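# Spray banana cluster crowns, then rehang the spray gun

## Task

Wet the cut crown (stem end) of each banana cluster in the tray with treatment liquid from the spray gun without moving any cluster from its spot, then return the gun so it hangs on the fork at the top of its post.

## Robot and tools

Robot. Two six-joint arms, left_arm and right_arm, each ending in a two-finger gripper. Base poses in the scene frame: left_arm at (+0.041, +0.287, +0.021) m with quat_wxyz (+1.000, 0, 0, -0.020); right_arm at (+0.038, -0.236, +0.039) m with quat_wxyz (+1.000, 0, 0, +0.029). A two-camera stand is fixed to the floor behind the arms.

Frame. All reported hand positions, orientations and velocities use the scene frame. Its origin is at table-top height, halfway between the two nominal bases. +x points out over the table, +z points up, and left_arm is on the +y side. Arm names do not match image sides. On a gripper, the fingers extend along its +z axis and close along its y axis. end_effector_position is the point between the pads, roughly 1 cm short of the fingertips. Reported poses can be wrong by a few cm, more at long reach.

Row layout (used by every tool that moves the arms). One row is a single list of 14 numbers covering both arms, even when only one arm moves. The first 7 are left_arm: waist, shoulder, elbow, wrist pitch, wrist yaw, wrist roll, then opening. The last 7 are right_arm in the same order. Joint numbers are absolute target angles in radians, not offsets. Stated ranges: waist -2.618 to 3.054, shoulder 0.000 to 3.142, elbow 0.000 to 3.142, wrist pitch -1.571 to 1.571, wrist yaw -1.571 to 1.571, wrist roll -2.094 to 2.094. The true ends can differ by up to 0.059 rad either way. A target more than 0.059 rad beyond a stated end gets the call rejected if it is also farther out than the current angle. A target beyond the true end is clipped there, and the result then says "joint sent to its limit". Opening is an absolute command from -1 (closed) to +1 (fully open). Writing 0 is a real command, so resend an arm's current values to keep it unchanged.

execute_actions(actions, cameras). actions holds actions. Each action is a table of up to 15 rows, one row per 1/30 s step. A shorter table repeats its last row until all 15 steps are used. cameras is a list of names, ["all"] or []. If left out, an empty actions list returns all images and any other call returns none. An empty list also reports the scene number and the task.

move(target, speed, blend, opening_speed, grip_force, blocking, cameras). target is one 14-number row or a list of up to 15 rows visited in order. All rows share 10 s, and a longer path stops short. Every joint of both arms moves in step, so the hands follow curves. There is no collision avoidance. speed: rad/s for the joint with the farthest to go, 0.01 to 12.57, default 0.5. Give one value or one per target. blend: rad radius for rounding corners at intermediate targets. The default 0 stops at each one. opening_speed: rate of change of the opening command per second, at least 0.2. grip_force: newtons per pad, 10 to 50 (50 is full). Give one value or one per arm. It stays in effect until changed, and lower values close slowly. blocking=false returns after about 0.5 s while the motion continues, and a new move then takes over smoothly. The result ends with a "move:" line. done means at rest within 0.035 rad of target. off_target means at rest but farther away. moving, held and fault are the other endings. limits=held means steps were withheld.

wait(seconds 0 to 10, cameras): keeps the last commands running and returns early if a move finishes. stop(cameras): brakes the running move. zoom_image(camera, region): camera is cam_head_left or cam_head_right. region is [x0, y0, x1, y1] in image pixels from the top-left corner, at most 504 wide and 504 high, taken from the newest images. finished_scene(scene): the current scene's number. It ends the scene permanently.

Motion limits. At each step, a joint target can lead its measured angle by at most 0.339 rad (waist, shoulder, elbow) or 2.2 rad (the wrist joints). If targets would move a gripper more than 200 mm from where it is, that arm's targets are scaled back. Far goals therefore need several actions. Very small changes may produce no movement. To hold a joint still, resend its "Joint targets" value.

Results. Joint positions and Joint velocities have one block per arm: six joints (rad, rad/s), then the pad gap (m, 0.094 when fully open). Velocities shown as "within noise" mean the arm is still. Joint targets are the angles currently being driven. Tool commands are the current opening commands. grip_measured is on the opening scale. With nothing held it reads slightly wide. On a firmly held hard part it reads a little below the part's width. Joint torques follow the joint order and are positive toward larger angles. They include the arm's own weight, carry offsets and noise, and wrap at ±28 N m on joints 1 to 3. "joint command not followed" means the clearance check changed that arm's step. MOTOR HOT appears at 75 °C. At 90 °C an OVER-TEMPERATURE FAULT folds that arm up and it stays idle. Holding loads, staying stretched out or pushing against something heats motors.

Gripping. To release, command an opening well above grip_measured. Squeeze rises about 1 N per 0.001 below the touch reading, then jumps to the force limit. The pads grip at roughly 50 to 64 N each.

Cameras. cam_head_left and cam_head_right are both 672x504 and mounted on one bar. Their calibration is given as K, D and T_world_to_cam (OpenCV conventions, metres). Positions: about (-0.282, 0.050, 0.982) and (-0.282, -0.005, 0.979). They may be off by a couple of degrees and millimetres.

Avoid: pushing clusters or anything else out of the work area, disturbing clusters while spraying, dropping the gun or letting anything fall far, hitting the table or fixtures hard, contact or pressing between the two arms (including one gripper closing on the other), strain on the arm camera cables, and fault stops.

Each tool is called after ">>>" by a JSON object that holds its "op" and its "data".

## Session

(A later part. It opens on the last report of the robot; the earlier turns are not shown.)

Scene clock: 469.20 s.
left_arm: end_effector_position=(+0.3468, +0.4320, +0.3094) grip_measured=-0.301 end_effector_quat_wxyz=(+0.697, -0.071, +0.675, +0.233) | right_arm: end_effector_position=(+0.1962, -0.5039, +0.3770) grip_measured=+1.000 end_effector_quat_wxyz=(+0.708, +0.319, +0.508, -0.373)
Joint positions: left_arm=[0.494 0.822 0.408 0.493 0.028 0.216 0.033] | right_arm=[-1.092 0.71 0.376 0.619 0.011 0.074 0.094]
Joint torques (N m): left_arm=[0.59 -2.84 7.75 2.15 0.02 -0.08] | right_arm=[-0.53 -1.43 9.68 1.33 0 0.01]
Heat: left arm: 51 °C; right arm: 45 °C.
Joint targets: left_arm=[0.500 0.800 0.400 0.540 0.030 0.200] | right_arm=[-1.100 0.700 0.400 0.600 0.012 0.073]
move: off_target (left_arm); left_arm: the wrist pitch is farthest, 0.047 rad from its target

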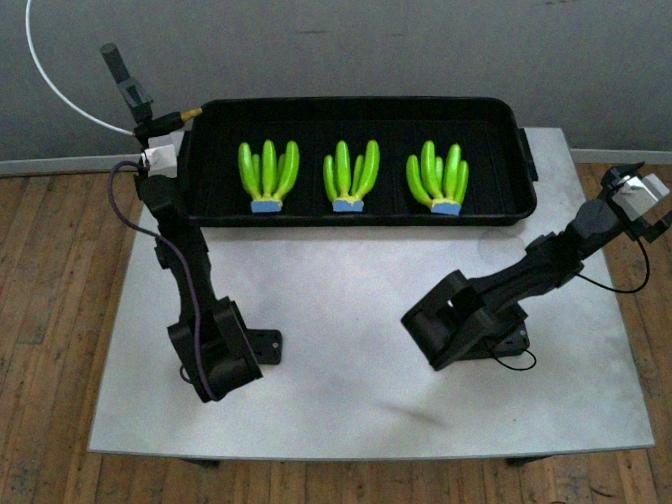

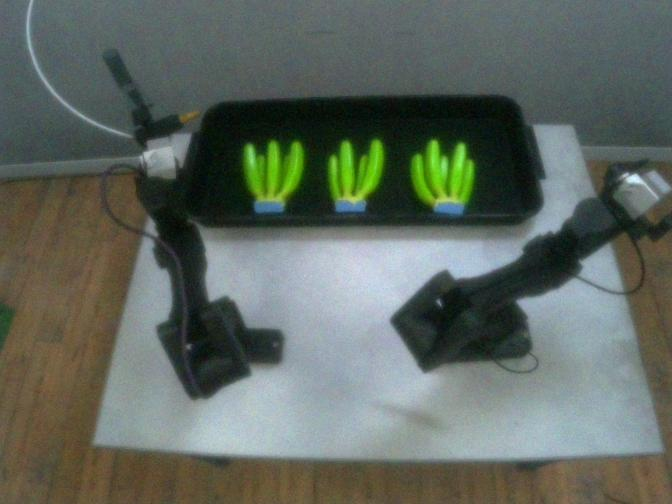

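>>> {"op": "move", "data": {"target": [[0.502,0.985,0.495,0.535,0.03,0.2,-0.7,-1.1,0.7,0.4,0.6,0.012,0.073,1],[0.503,1.20,0.625,0.60,0.03,0.2,-0.7,-1.1,0.7,0.4,0.6,0.012,0.073,1]], "speed": 0.25, "cameras": ["all"]}}

>>> {"op": "zoom_image", "data": {"camera": "cam_head_left", "region": [90, 40, 210, 160]}}

>>> {"op": "zoom_image", "data": {"camera": "cam_head_right", "region": [90, 40, 210, 160]}}

Scene clock: 480.47 s.
left_arm: end_effector_position=(+0.4108, +0.4610, +0.2843) grip_measured=-0.302 end_effector_quat_wxyz=(+0.657, -0.072, +0.719, +0.213) | right_arm: end_effector_position=(+0.1962, -0.5039, +0.3770) grip_measured=+1.000 end_effector_quat_wxyz=(+0.708, +0.319, +0.508, -0.373)
Joint positions: left_arm=[0.496 1.194 0.589 0.56 0.044 0.217 0.033] | right_arm=[-1.092 0.71 0.376 0.619 0.011 0.074 0.094]
Joint torques (N m): left_arm=[0.73 -3.02 11.71 2.13 -0.16 -0.16] | right_arm=[-0.7 -1.31 9.51 1.31 -0.03 0.02]
Heat: left arm: 51 °C; right arm: 45 °C.
Joint targets: left_arm=[0.503 1.200 0.625 0.600 0.030 0.200] | right_arm=[-1.100 0.700 0.400 0.600 0.012 0.073]
move: off_target (left_arm); left_arm: the wrist pitch is farthest, 0.040 rad from its target

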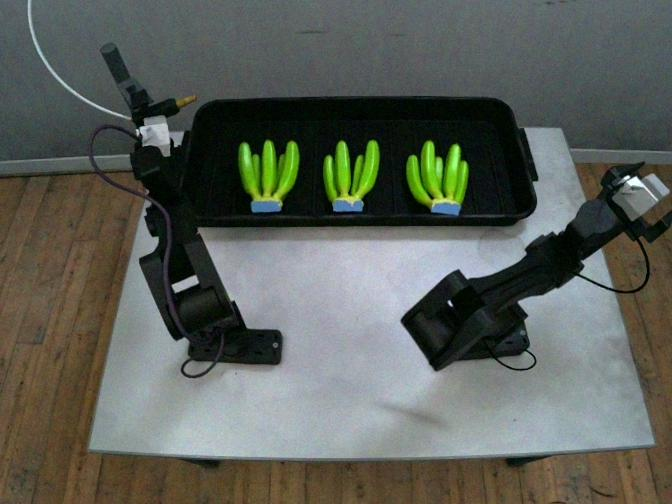

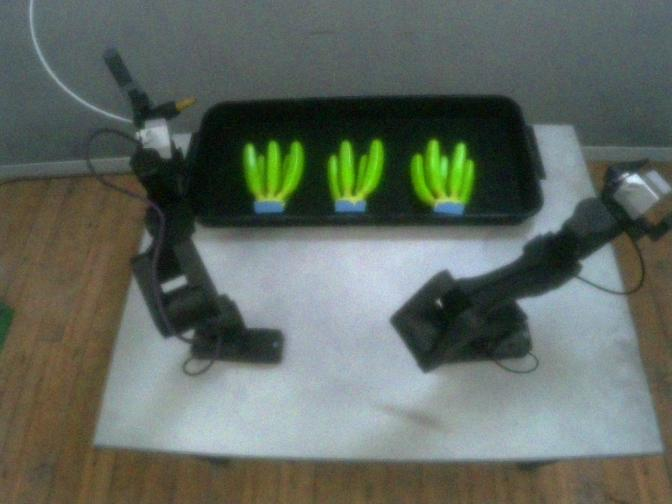

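Scaled by 4.200 from the camera's 672x504 image, which has a finer 960x720 frame.

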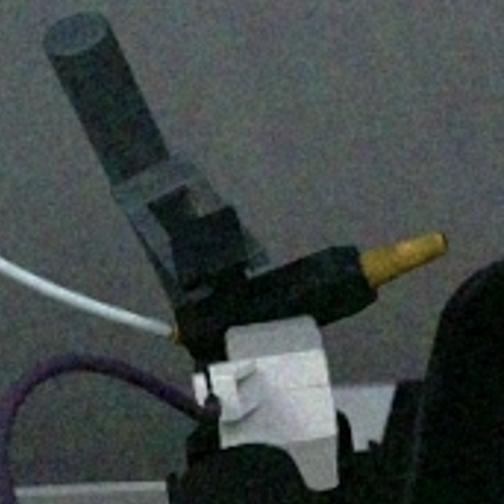

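Scaled by 4.200 from the camera's 672x504 image, which has a finer 960x720 frame.

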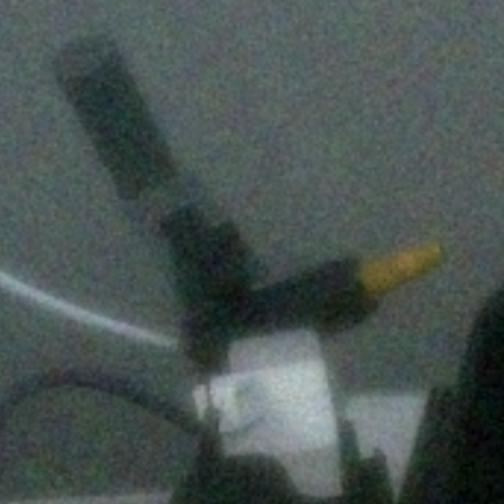

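>>> {"op": "move", "data": {"target": [[0.508,1.30,0.69,0.63,0.035,0.2,-0.7,-1.1,0.7,0.4,0.6,0.012,0.073,1],[0.508,1.425,0.785,0.66,0.035,0.2,-0.7,-1.1,0.7,0.4,0.6,0.012,0.073,1]], "speed": 0.15, "cameras": ["all"]}}

>>> {"op": "zoom_image", "data": {"camera": "cam_head_left", "region": [100, 70, 200, 170]}}

>>> {"op": "zoom_image", "data": {"camera": "cam_head_right", "region": [100, 70, 200, 170]}}

Scene clock: 491.73 s.
left_arm: end_effector_position=(+0.4498, +0.4872, +0.2831) grip_measured=-0.303 end_effector_quat_wxyz=(+0.656, -0.083, +0.719, +0.215) | right_arm: end_effector_position=(+0.1962, -0.5039, +0.3770) grip_measured=+1.000 end_effector_quat_wxyz=(+0.708, +0.319, +0.508, -0.373)
Joint positions: left_arm=[0.507 1.403 0.732 0.624 0.036 0.203 0.033] | right_arm=[-1.092 0.71 0.376 0.619 0.011 0.074 0.094]
Joint torques (N m): left_arm=[0.12 -3.55 13.39 2.06 -0.02 -0.01] | right_arm=[-0.54 -1.39 9.43 1.34 -0.03 0]
Heat: left arm: 51 °C; right arm: 45 °C.
Joint targets: left_arm=[0.508 1.425 0.785 0.660 0.035 0.200] | right_arm=[-1.100 0.700 0.400 0.600 0.012 0.073]
move: off_target (left_arm); left_arm: the elbow is farthest, 0.053 rad from its target

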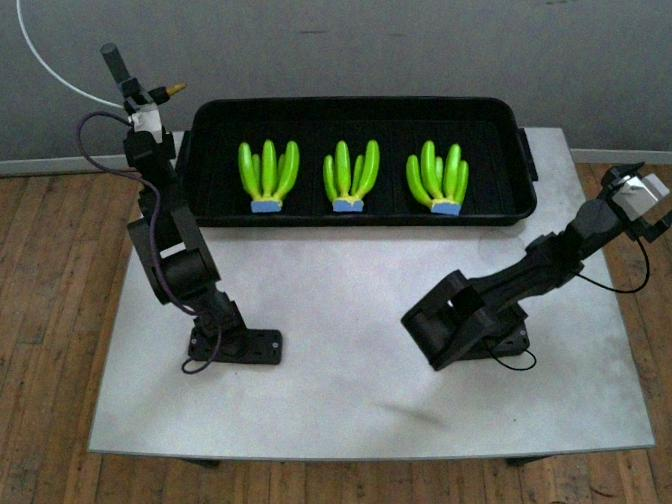

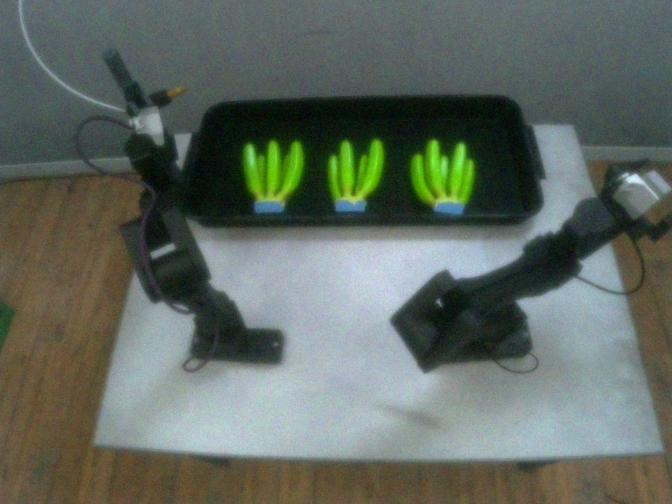

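Scaled by 5.040 from the camera's 672x504 image, which has a finer 960x720 frame.

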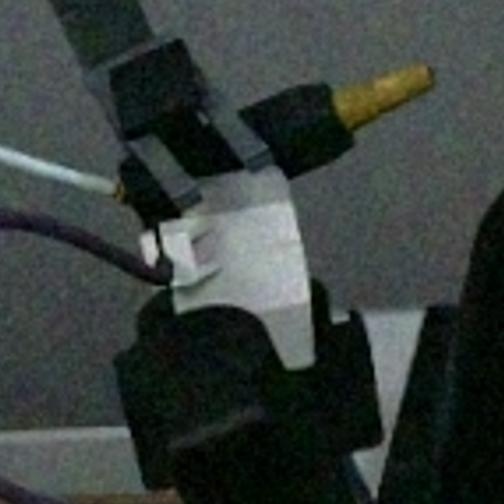

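Scaled by 5.040 from the camera's 672x504 image, which has a finer 960x720 frame.

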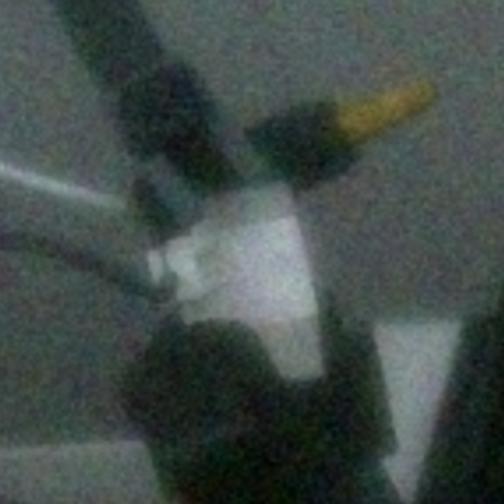

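>>> {"op": "move", "data": {"target": [[0.508,1.453,0.782,0.68,0.035,0.2,-0.7,-1.1,0.7,0.4,0.6,0.012,0.073,1],[0.508,1.453,0.782,0.68,0.035,0.2,1,-1.1,0.7,0.4,0.6,0.012,0.073,1]], "speed": 0.15, "opening_speed": 0.6, "cameras": ["all"]}}

>>> {"op": "zoom_image", "data": {"camera": "cam_head_left", "region": [100, 70, 200, 170]}}

>>> {"op": "zoom_image", "data": {"camera": "cam_head_right", "region": [100, 70, 200, 170]}}

Scene clock: 506.30 s.
left_arm: end_effector_position=(+0.4545, +0.4887, +0.2845) grip_measured=+0.998 end_effector_quat_wxyz=(+0.666, -0.079, +0.710, +0.216) | right_arm: end_effector_position=(+0.1962, -0.5039, +0.3770) grip_measured=+1.000 end_effector_quat_wxyz=(+0.708, +0.319, +0.508, -0.373)
Joint positions: left_arm=[0.508 1.432 0.734 0.677 0.044 0.203 0.094] | right_arm=[-1.092 0.71 0.376 0.619 0.011 0.074 0.094]
Joint torques (N m): left_arm=[0.09 -3.86 12.81 1.75 -0.13 0] | right_arm=[-0.85 -1.33 9.65 1.34 -0.02 -0.05]
Heat: left arm: 50 °C; right arm: 45 °C.
Joint targets: left_arm=[0.508 1.453 0.782 0.680 0.035 0.200] | right_arm=[-1.100 0.700 0.400 0.600 0.012 0.073]
move: off_target (left_arm); target 2's new numbers were sent with left_arm's elbow 0.050 rad from that target; left_arm: the elbow is farthest, 0.048 rad from its target

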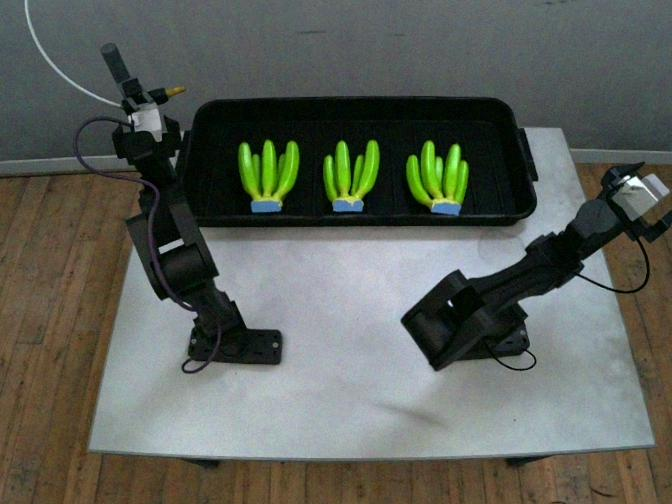

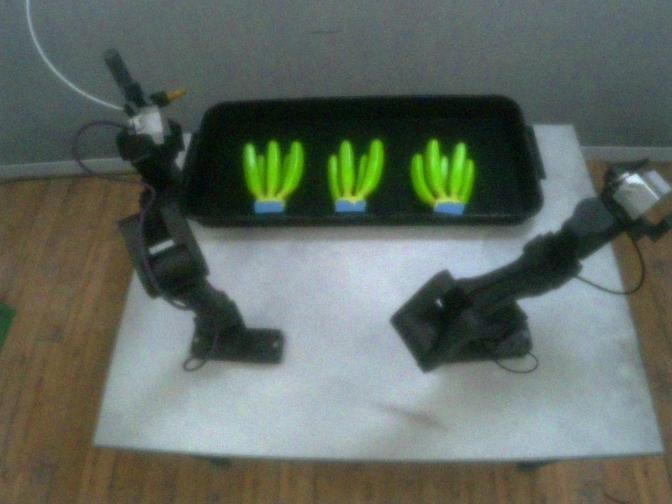

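Scaled by 5.040 from the camera's 672x504 image, which has a finer 960x720 frame.

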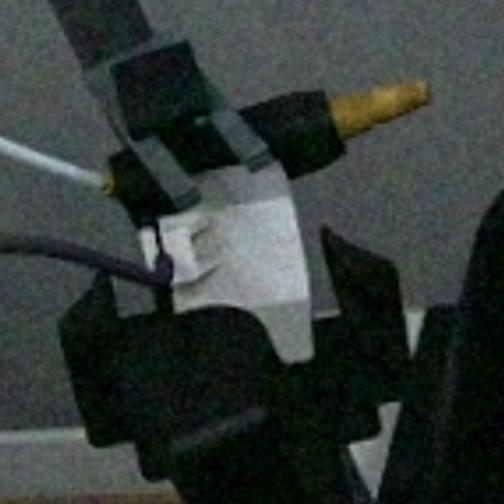

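Scaled by 5.040 from the camera's 672x504 image, which has a finer 960x720 frame.

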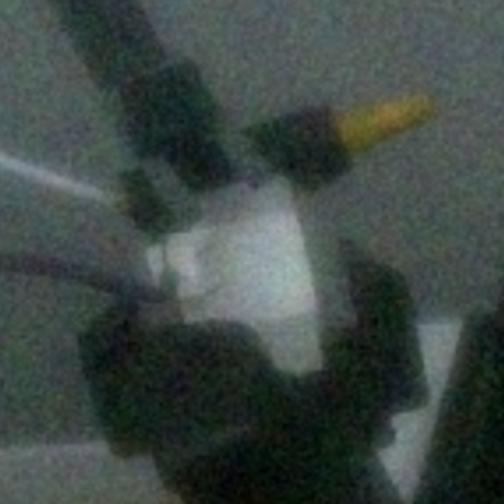

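Hung. Back off slowly, straight.

>>> {"op": "move", "data": {"target": [[0.503,1.285,0.65,0.60,0.03,0.2,1,-1.1,0.7,0.4,0.6,0.012,0.073,1],[0.502,0.96,0.45,0.53,0.03,0.2,1,-1.1,0.7,0.4,0.6,0.012,0.073,1]], "speed": 0.25, "blend": [0.05,0], "cameras": ["all"]}}

>>> {"op": "zoom_image", "data": {"camera": "cam_head_left", "region": [90, 40, 210, 160]}}

Scene clock: 514.67 s.
left_arm: end_effector_position=(+0.3702, +0.4461, +0.2960) grip_measured=+0.998 end_effector_quat_wxyz=(+0.678, -0.078, +0.697, +0.221) | right_arm: end_effector_position=(+0.1962, -0.5039, +0.3770) grip_measured=+1.000 end_effector_quat_wxyz=(+0.708, +0.319, +0.508, -0.373)
Joint positions: left_arm=[0.508 0.976 0.467 0.526 0.043 0.203 0.094] | right_arm=[-1.092 0.71 0.376 0.619 0.011 0.074 0.094]
Joint torques (N m): left_arm=[-0.59 -3.37 6.82 1.77 -0.16 0] | right_arm=[-0.47 -1.58 9.61 1.3 0.01 -0.01]
Heat: left arm: 49 °C; right arm: 45 °C.
Joint targets: left_arm=[0.502 0.960 0.450 0.530 0.030 0.200] | right_arm=[-1.100 0.700 0.400 0.600 0.012 0.073]
move: done

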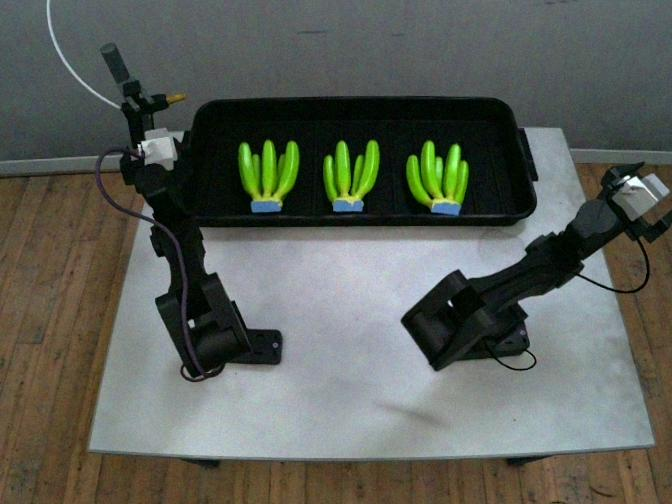

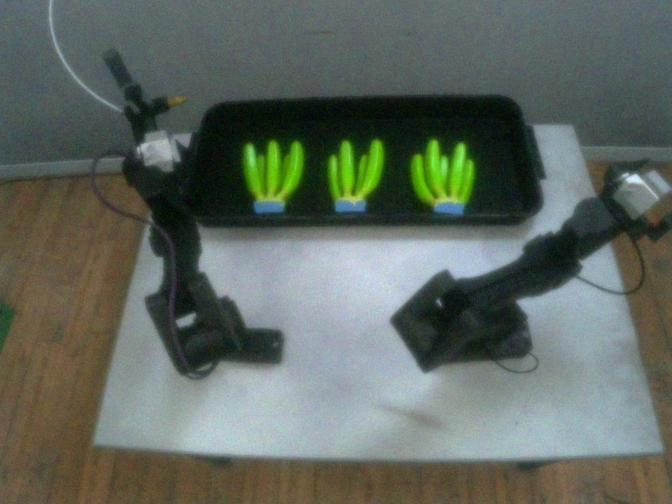

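Scaled by 4.200 from the camera's 672x504 image, which has a finer 960x720 frame.

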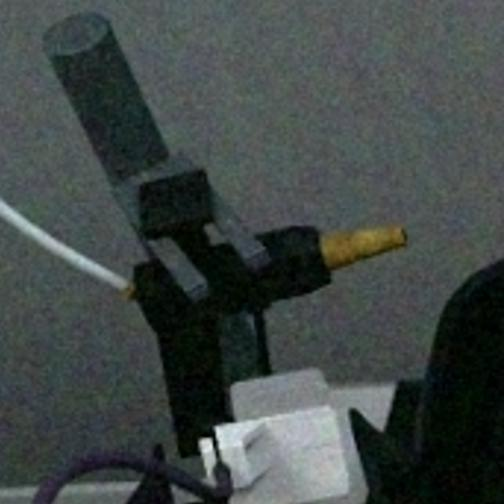

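Hung as originally.

>>> {"op": "finished_scene", "data": {"scene": 1}}

The scene is finished: the task was done.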